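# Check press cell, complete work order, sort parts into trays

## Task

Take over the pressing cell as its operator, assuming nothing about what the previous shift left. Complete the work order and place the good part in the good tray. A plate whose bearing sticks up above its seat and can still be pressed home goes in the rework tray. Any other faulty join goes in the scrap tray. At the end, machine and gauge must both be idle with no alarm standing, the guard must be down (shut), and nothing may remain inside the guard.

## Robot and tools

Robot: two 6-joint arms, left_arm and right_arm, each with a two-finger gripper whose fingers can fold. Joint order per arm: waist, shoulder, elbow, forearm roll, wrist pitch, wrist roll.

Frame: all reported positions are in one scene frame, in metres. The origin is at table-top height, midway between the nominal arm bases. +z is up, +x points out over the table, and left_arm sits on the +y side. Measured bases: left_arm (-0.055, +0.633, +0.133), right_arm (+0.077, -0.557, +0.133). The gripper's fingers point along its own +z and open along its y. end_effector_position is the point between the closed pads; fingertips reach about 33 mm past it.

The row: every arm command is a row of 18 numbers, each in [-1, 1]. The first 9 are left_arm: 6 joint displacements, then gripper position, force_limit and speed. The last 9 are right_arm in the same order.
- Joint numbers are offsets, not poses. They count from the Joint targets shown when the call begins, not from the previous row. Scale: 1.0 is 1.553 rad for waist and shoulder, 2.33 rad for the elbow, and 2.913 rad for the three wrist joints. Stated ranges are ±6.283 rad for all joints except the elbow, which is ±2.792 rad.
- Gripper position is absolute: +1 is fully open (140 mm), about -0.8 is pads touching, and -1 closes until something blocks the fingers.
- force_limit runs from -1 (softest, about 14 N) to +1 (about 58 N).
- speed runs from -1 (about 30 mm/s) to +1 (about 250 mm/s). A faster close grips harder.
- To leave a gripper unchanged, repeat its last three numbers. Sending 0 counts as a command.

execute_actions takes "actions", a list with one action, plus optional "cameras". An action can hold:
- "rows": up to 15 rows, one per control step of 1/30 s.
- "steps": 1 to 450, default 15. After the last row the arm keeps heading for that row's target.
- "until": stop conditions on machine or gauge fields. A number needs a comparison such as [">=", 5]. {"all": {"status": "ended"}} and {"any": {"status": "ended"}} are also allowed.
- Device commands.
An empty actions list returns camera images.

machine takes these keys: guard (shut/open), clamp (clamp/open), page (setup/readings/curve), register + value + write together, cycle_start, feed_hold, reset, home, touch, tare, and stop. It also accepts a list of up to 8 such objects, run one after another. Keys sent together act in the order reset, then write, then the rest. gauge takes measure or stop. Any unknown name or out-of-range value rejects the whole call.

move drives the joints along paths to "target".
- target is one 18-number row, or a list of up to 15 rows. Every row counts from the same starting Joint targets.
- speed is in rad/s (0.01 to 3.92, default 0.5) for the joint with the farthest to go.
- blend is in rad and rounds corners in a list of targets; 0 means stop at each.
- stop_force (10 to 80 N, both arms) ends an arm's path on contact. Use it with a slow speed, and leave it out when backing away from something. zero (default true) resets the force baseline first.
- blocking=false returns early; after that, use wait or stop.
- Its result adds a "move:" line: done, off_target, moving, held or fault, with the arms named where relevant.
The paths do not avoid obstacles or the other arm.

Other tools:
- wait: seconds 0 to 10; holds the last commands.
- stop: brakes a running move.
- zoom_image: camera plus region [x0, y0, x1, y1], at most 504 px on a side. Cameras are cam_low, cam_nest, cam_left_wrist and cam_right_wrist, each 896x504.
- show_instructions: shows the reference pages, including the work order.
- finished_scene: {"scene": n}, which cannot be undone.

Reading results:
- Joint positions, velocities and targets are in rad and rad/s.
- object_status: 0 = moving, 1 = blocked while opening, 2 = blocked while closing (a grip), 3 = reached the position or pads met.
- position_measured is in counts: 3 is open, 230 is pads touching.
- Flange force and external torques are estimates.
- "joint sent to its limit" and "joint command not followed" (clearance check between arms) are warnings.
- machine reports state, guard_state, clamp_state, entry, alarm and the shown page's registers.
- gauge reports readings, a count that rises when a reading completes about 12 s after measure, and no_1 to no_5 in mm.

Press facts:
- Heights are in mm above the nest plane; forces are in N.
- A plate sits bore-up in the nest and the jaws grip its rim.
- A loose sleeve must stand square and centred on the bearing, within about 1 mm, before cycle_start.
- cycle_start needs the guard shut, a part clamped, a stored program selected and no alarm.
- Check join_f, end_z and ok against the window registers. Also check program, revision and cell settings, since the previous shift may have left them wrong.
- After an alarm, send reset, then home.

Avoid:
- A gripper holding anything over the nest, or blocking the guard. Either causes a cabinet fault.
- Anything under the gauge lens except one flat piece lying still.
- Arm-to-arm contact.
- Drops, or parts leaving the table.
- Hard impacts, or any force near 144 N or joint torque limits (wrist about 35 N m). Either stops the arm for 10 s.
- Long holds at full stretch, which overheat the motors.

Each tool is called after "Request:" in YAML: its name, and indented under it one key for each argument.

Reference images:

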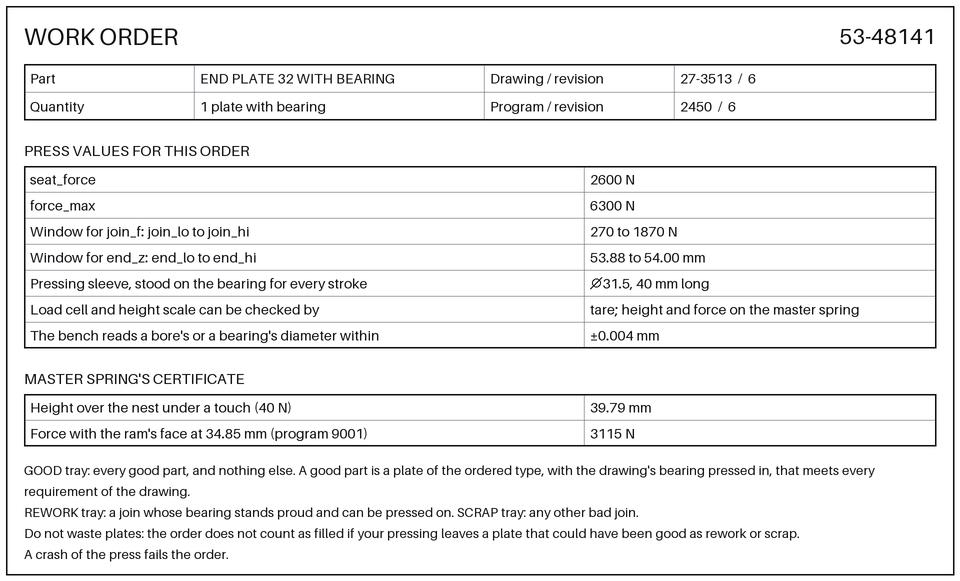

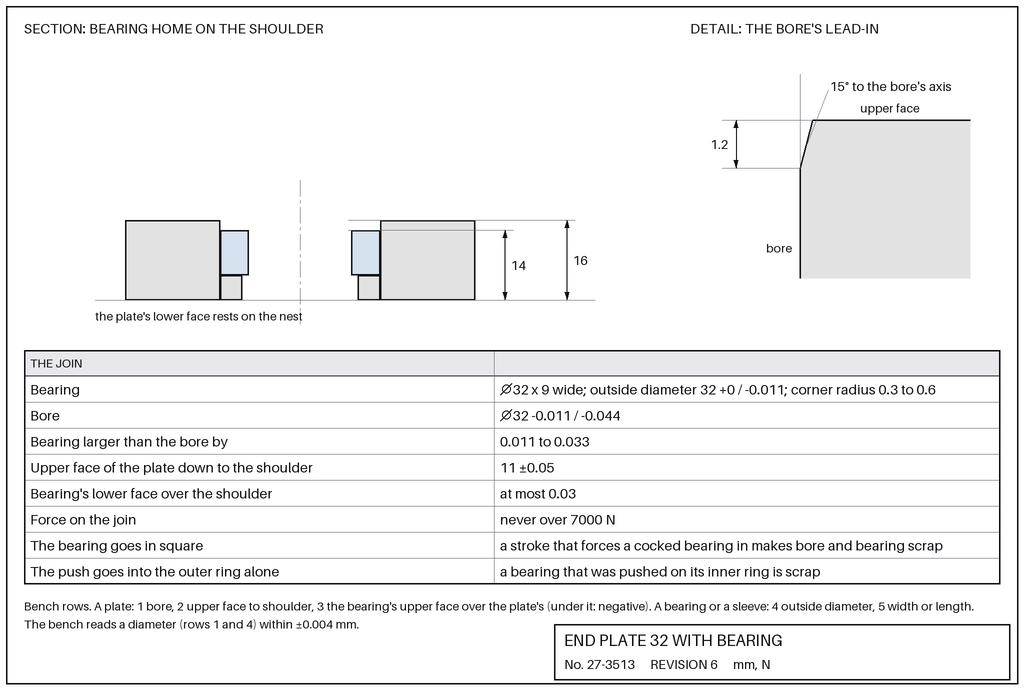

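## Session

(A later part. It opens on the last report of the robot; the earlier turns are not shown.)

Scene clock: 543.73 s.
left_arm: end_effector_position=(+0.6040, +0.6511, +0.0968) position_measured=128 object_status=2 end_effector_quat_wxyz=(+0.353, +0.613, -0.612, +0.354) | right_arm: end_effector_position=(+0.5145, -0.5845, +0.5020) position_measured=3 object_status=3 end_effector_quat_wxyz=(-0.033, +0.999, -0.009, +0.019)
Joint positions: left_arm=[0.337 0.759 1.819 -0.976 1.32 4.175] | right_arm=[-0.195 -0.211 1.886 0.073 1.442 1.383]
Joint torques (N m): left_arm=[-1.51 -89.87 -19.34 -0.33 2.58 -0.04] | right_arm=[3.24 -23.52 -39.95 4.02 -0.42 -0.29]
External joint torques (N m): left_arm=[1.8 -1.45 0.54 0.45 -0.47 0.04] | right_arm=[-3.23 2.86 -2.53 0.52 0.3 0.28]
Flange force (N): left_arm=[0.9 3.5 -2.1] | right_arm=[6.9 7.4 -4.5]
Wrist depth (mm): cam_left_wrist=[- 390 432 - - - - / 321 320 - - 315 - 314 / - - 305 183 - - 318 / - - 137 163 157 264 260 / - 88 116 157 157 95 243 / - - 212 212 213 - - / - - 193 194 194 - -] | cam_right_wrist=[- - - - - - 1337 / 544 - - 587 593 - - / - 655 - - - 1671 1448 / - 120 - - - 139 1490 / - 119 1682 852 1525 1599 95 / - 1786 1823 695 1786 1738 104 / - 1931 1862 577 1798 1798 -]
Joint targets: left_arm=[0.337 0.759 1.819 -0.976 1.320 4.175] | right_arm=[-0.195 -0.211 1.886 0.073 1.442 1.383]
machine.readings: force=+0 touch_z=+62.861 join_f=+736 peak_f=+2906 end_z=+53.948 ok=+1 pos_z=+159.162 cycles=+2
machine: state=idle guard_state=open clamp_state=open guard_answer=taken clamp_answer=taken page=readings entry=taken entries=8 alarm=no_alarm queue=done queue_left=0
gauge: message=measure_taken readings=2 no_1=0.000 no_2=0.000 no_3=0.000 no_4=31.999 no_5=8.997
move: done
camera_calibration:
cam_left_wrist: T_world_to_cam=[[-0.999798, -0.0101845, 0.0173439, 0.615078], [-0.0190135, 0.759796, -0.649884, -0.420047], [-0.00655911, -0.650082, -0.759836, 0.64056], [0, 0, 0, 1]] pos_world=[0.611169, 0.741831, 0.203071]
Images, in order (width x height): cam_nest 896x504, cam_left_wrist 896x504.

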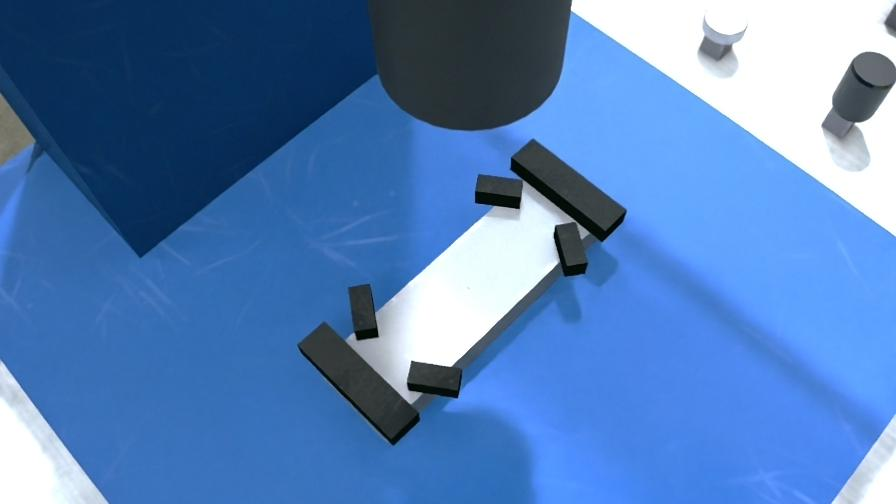

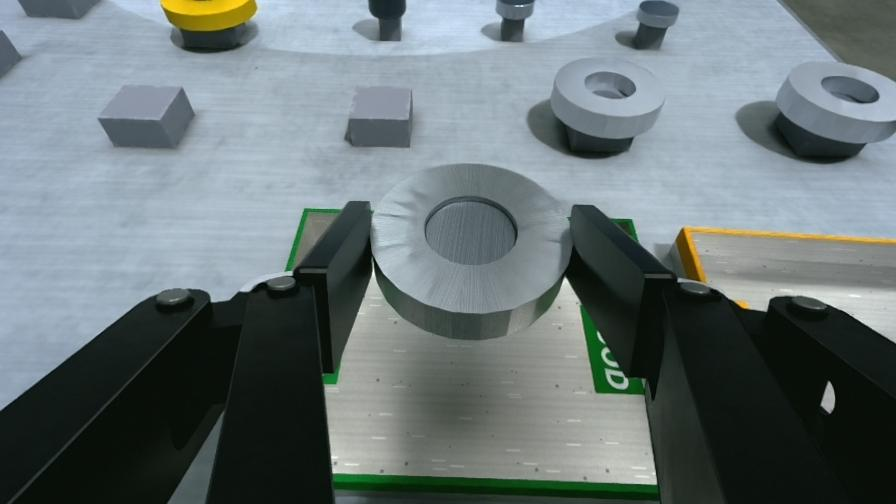

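Request:
move:
  target: [0,0.0669,-0.0054,-0.0073,-0.0173,0.0273,-1,0,-1,0,0,0,0,0,0,1,1,1]
  speed: 0.05
  stop_force: 12

Request:
execute_actions:
  actions:
    - {"rows":[[0,0,0,0,0,0,0.25,0,-1,0,0,0,0,0,0,1,1,1]],"machine":{"guard":"shut"},"steps":60}
  cameras: ["cam_left_wrist"]

Request:
move:
  target: [0,-0.0669,0.0054,0.0073,0.0173,-0.0273,0.25,0,-1,0,0,0,0,0,0,1,1,1]
  speed: 0.12
  cameras: ["cam_left_wrist"]

Scene clock: 549.83 s.
left_arm: end_effector_position=(+0.6043, +0.6514, +0.0313) position_measured=128 object_status=2 end_effector_quat_wxyz=(+0.353, +0.613, -0.612, +0.354) | right_arm: end_effector_position=(+0.5145, -0.5845, +0.5020) position_measured=3 object_status=3 end_effector_quat_wxyz=(-0.033, +0.999, -0.009, +0.019)
Joint positions: left_arm=[0.337 0.853 1.807 -0.995 1.274 4.248] | right_arm=[-0.195 -0.211 1.886 0.073 1.442 1.383]
Joint torques (N m): left_arm=[-1.41 -91.34 -16.55 -0.19 0.5 -0.23] | right_arm=[3.36 -23.82 -39.83 4.04 -0.36 -0.28]
External joint torques (N m): left_arm=[1.76 -3.94 0.88 0.25 1.69 0.22] | right_arm=[-3.17 3.18 -2.68 0.52 0.24 0.28]
Flange force (N): left_arm=[5.1 4.9 -5.1] | right_arm=[7.7 7.3 -4.6]
Wrist depth (mm): cam_left_wrist=[- 276 294 - 279 258 306 / 236 235 213 217 215 253 244 / 213 214 206 184 210 200 211 / - 178 140 163 157 183 181 / - 85 105 155 155 95 89 / - - 128 128 145 - - / - - - - 132 - -] | cam_right_wrist=[493 - 579 - 577 - 1317 / - - - - 622 - 1387 / - 665 - - - - 1498 / - 120 722 - - 139 1525 / - 119 1727 - 1750 1590 94 / - 1798 1823 601 1661 1738 104 / - 1917 1889 574 1849 1786 -]
Joint targets: left_arm=[0.337 0.853 1.807 -0.995 1.274 4.248] | right_arm=[-0.195 -0.211 1.886 0.073 1.442 1.383]
machine.readings: force=+0 touch_z=+62.861 join_f=+736 peak_f=+2906 end_z=+53.948 ok=+1 pos_z=+159.162 cycles=+2
machine: state=idle guard_state=open clamp_state=open guard_answer=taken clamp_answer=taken page=readings entry=taken entries=8 alarm=no_alarm queue=done queue_left=0
gauge: message=measure_taken readings=2 no_1=0.000 no_2=0.000 no_3=0.000 no_4=31.999 no_5=8.997
move: contact (left_arm)

Scene clock: 552.03 s.
left_arm: end_effector_position=(+0.6043, +0.6513, +0.0313) position_measured=98 object_status=3 end_effector_quat_wxyz=(+0.353, +0.613, -0.612, +0.354) | right_arm: end_effector_position=(+0.5145, -0.5845, +0.5020) position_measured=3 object_status=3 end_effector_quat_wxyz=(-0.033, +0.999, -0.009, +0.019)
Joint positions: left_arm=[0.337 0.853 1.807 -0.995 1.274 4.248] | right_arm=[-0.195 -0.211 1.886 0.073 1.442 1.383]
Joint torques (N m): left_arm=[-2.38 -93.04 -15.57 -0.05 2.14 -0.04] | right_arm=[3.39 -23.57 -39.99 4.01 -0.38 -0.26]
External joint torques (N m): left_arm=[2.49 -2.2 -0.09 0.11 0.06 0.04] | right_arm=[-3.29 3.35 -2.12 0.5 0.27 0.25]
Flange force (N): left_arm=[1.4 2.7 -4.0] | right_arm=[7.1 7.7 -3.7]
Wrist depth (mm): cam_left_wrist=[257 - 274 284 256 250 283 / - - 220 217 219 235 208 / - - 205 183 209 200 212 / - 165 155 162 160 172 180 / - 86 152 154 157 104 95 / - - 131 129 145 - - / - - - - 132 - -] | cam_right_wrist=[- - 591 577 594 1259 1218 / 572 658 621 - - 599 1387 / 564 625 616 - - 622 1481 / - 119 688 644 653 141 1481 / - 119 1715 1889 1671 1619 94 / - 111 1629 587 1682 1693 104 / - 1917 2120 572 1823 1682 -]
Joint targets: left_arm=[0.337 0.853 1.807 -0.995 1.274 4.248] | right_arm=[-0.195 -0.211 1.886 0.073 1.442 1.383]
machine.readings: force=+0 touch_z=+62.861 join_f=+736 peak_f=+2906 end_z=+53.948 ok=+1 pos_z=+159.162 cycles=+2
machine: state=idle guard_state=shut clamp_state=open guard_answer=taken clamp_answer=taken page=readings entry=taken entries=8 alarm=no_alarm queue=done queue_left=0
gauge: message=measure_taken readings=2 no_1=0.000 no_2=0.000 no_3=0.000 no_4=31.999 no_5=8.997
camera_calibration:
cam_left_wrist: T_world_to_cam=[[-0.999808, -0.00986774, 0.0169443, 0.616343], [-0.018514, 0.759708, -0.650001, -0.46292], [-0.0064587, -0.650189, -0.759745, 0.591004], [0, 0, 0, 1]] pos_world=[0.611471, 0.742031, 0.13767]
Images, in order (width x height): cam_left_wrist 896x504.

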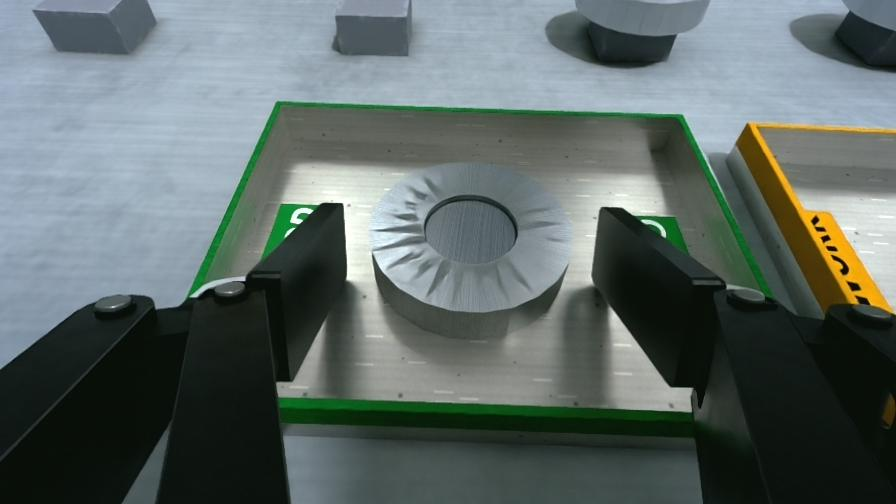

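Scene clock: 553.20 s.
left_arm: end_effector_position=(+0.6036, +0.6511, +0.1032) position_measured=98 object_status=3 end_effector_quat_wxyz=(+0.353, +0.613, -0.612, +0.354) | right_arm: end_effector_position=(+0.5145, -0.5845, +0.5020) position_measured=3 object_status=3 end_effector_quat_wxyz=(-0.033, +0.999, -0.009, +0.019)
Joint positions: left_arm=[0.337 0.75 1.82 -0.974 1.325 4.168] | right_arm=[-0.195 -0.211 1.886 0.073 1.442 1.383]
Joint torques (N m): left_arm=[-2.02 -89.37 -18.71 -0.05 2.04 -0.06] | right_arm=[3.31 -23.29 -39.95 4.02 -0.43 -0.29]
External joint torques (N m): left_arm=[2.24 -1.95 -0.51 0.17 0.06 0.06] | right_arm=[-3.14 2.06 -2.66 0.54 0.31 0.28]
Flange force (N): left_arm=[1.0 1.8 -3.8] | right_arm=[5.7 7.0 -4.9]
Wrist depth (mm): cam_left_wrist=[- 400 - 418 - - 2475 / 369 334 - - 320 - 321 / - - - - - - - / - - 155 269 264 262 267 / - 86 234 229 240 104 254 / - - 219 210 221 - - / - - 200 200 201 - -] | cam_right_wrist=[521 - 598 - - - 1344 / - - - 615 572 1409 1365 / - - 663 634 - 1552 1432 / - 130 668 657 - 139 1525 / - 119 1750 1917 1650 1629 94 / - 1823 1762 - 1738 - 104 / - 1946 1903 564 1862 1946 -]
Joint targets: left_arm=[0.337 0.749 1.820 -0.974 1.325 4.168] | right_arm=[-0.195 -0.211 1.886 0.073 1.442 1.383]
machine.readings: force=+0 touch_z=+62.861 join_f=+736 peak_f=+2906 end_z=+53.948 ok=+1 pos_z=+159.162 cycles=+2
machine: state=idle guard_state=shut clamp_state=open guard_answer=taken clamp_answer=taken page=readings entry=taken entries=8 alarm=no_alarm queue=done queue_left=0
gauge: message=measure_taken readings=2 no_1=0.000 no_2=0.000 no_3=0.000 no_4=31.999 no_5=8.997
move: done
camera_calibration:
cam_left_wrist: T_world_to_cam=[[-0.999795, -0.0101953, 0.0174849, 0.614643], [-0.0191134, 0.759796, -0.64988, -0.415833], [-0.0066592, -0.650082, -0.759835, 0.645482], [0, 0, 0, 1]] pos_world=[0.610868, 0.741831, 0.209471]
Images, in order (width x height): cam_left_wrist 896x504.

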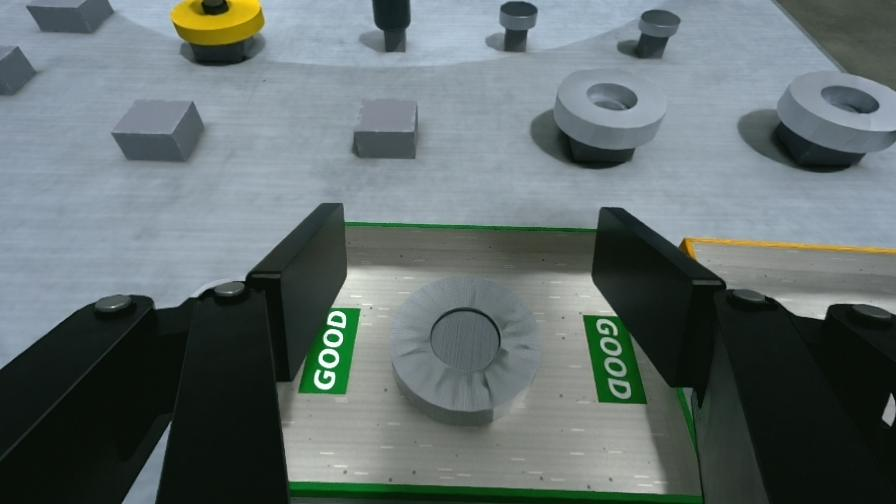

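Request:
finished_scene:
  scene: 2

The scene is finished: the task was done.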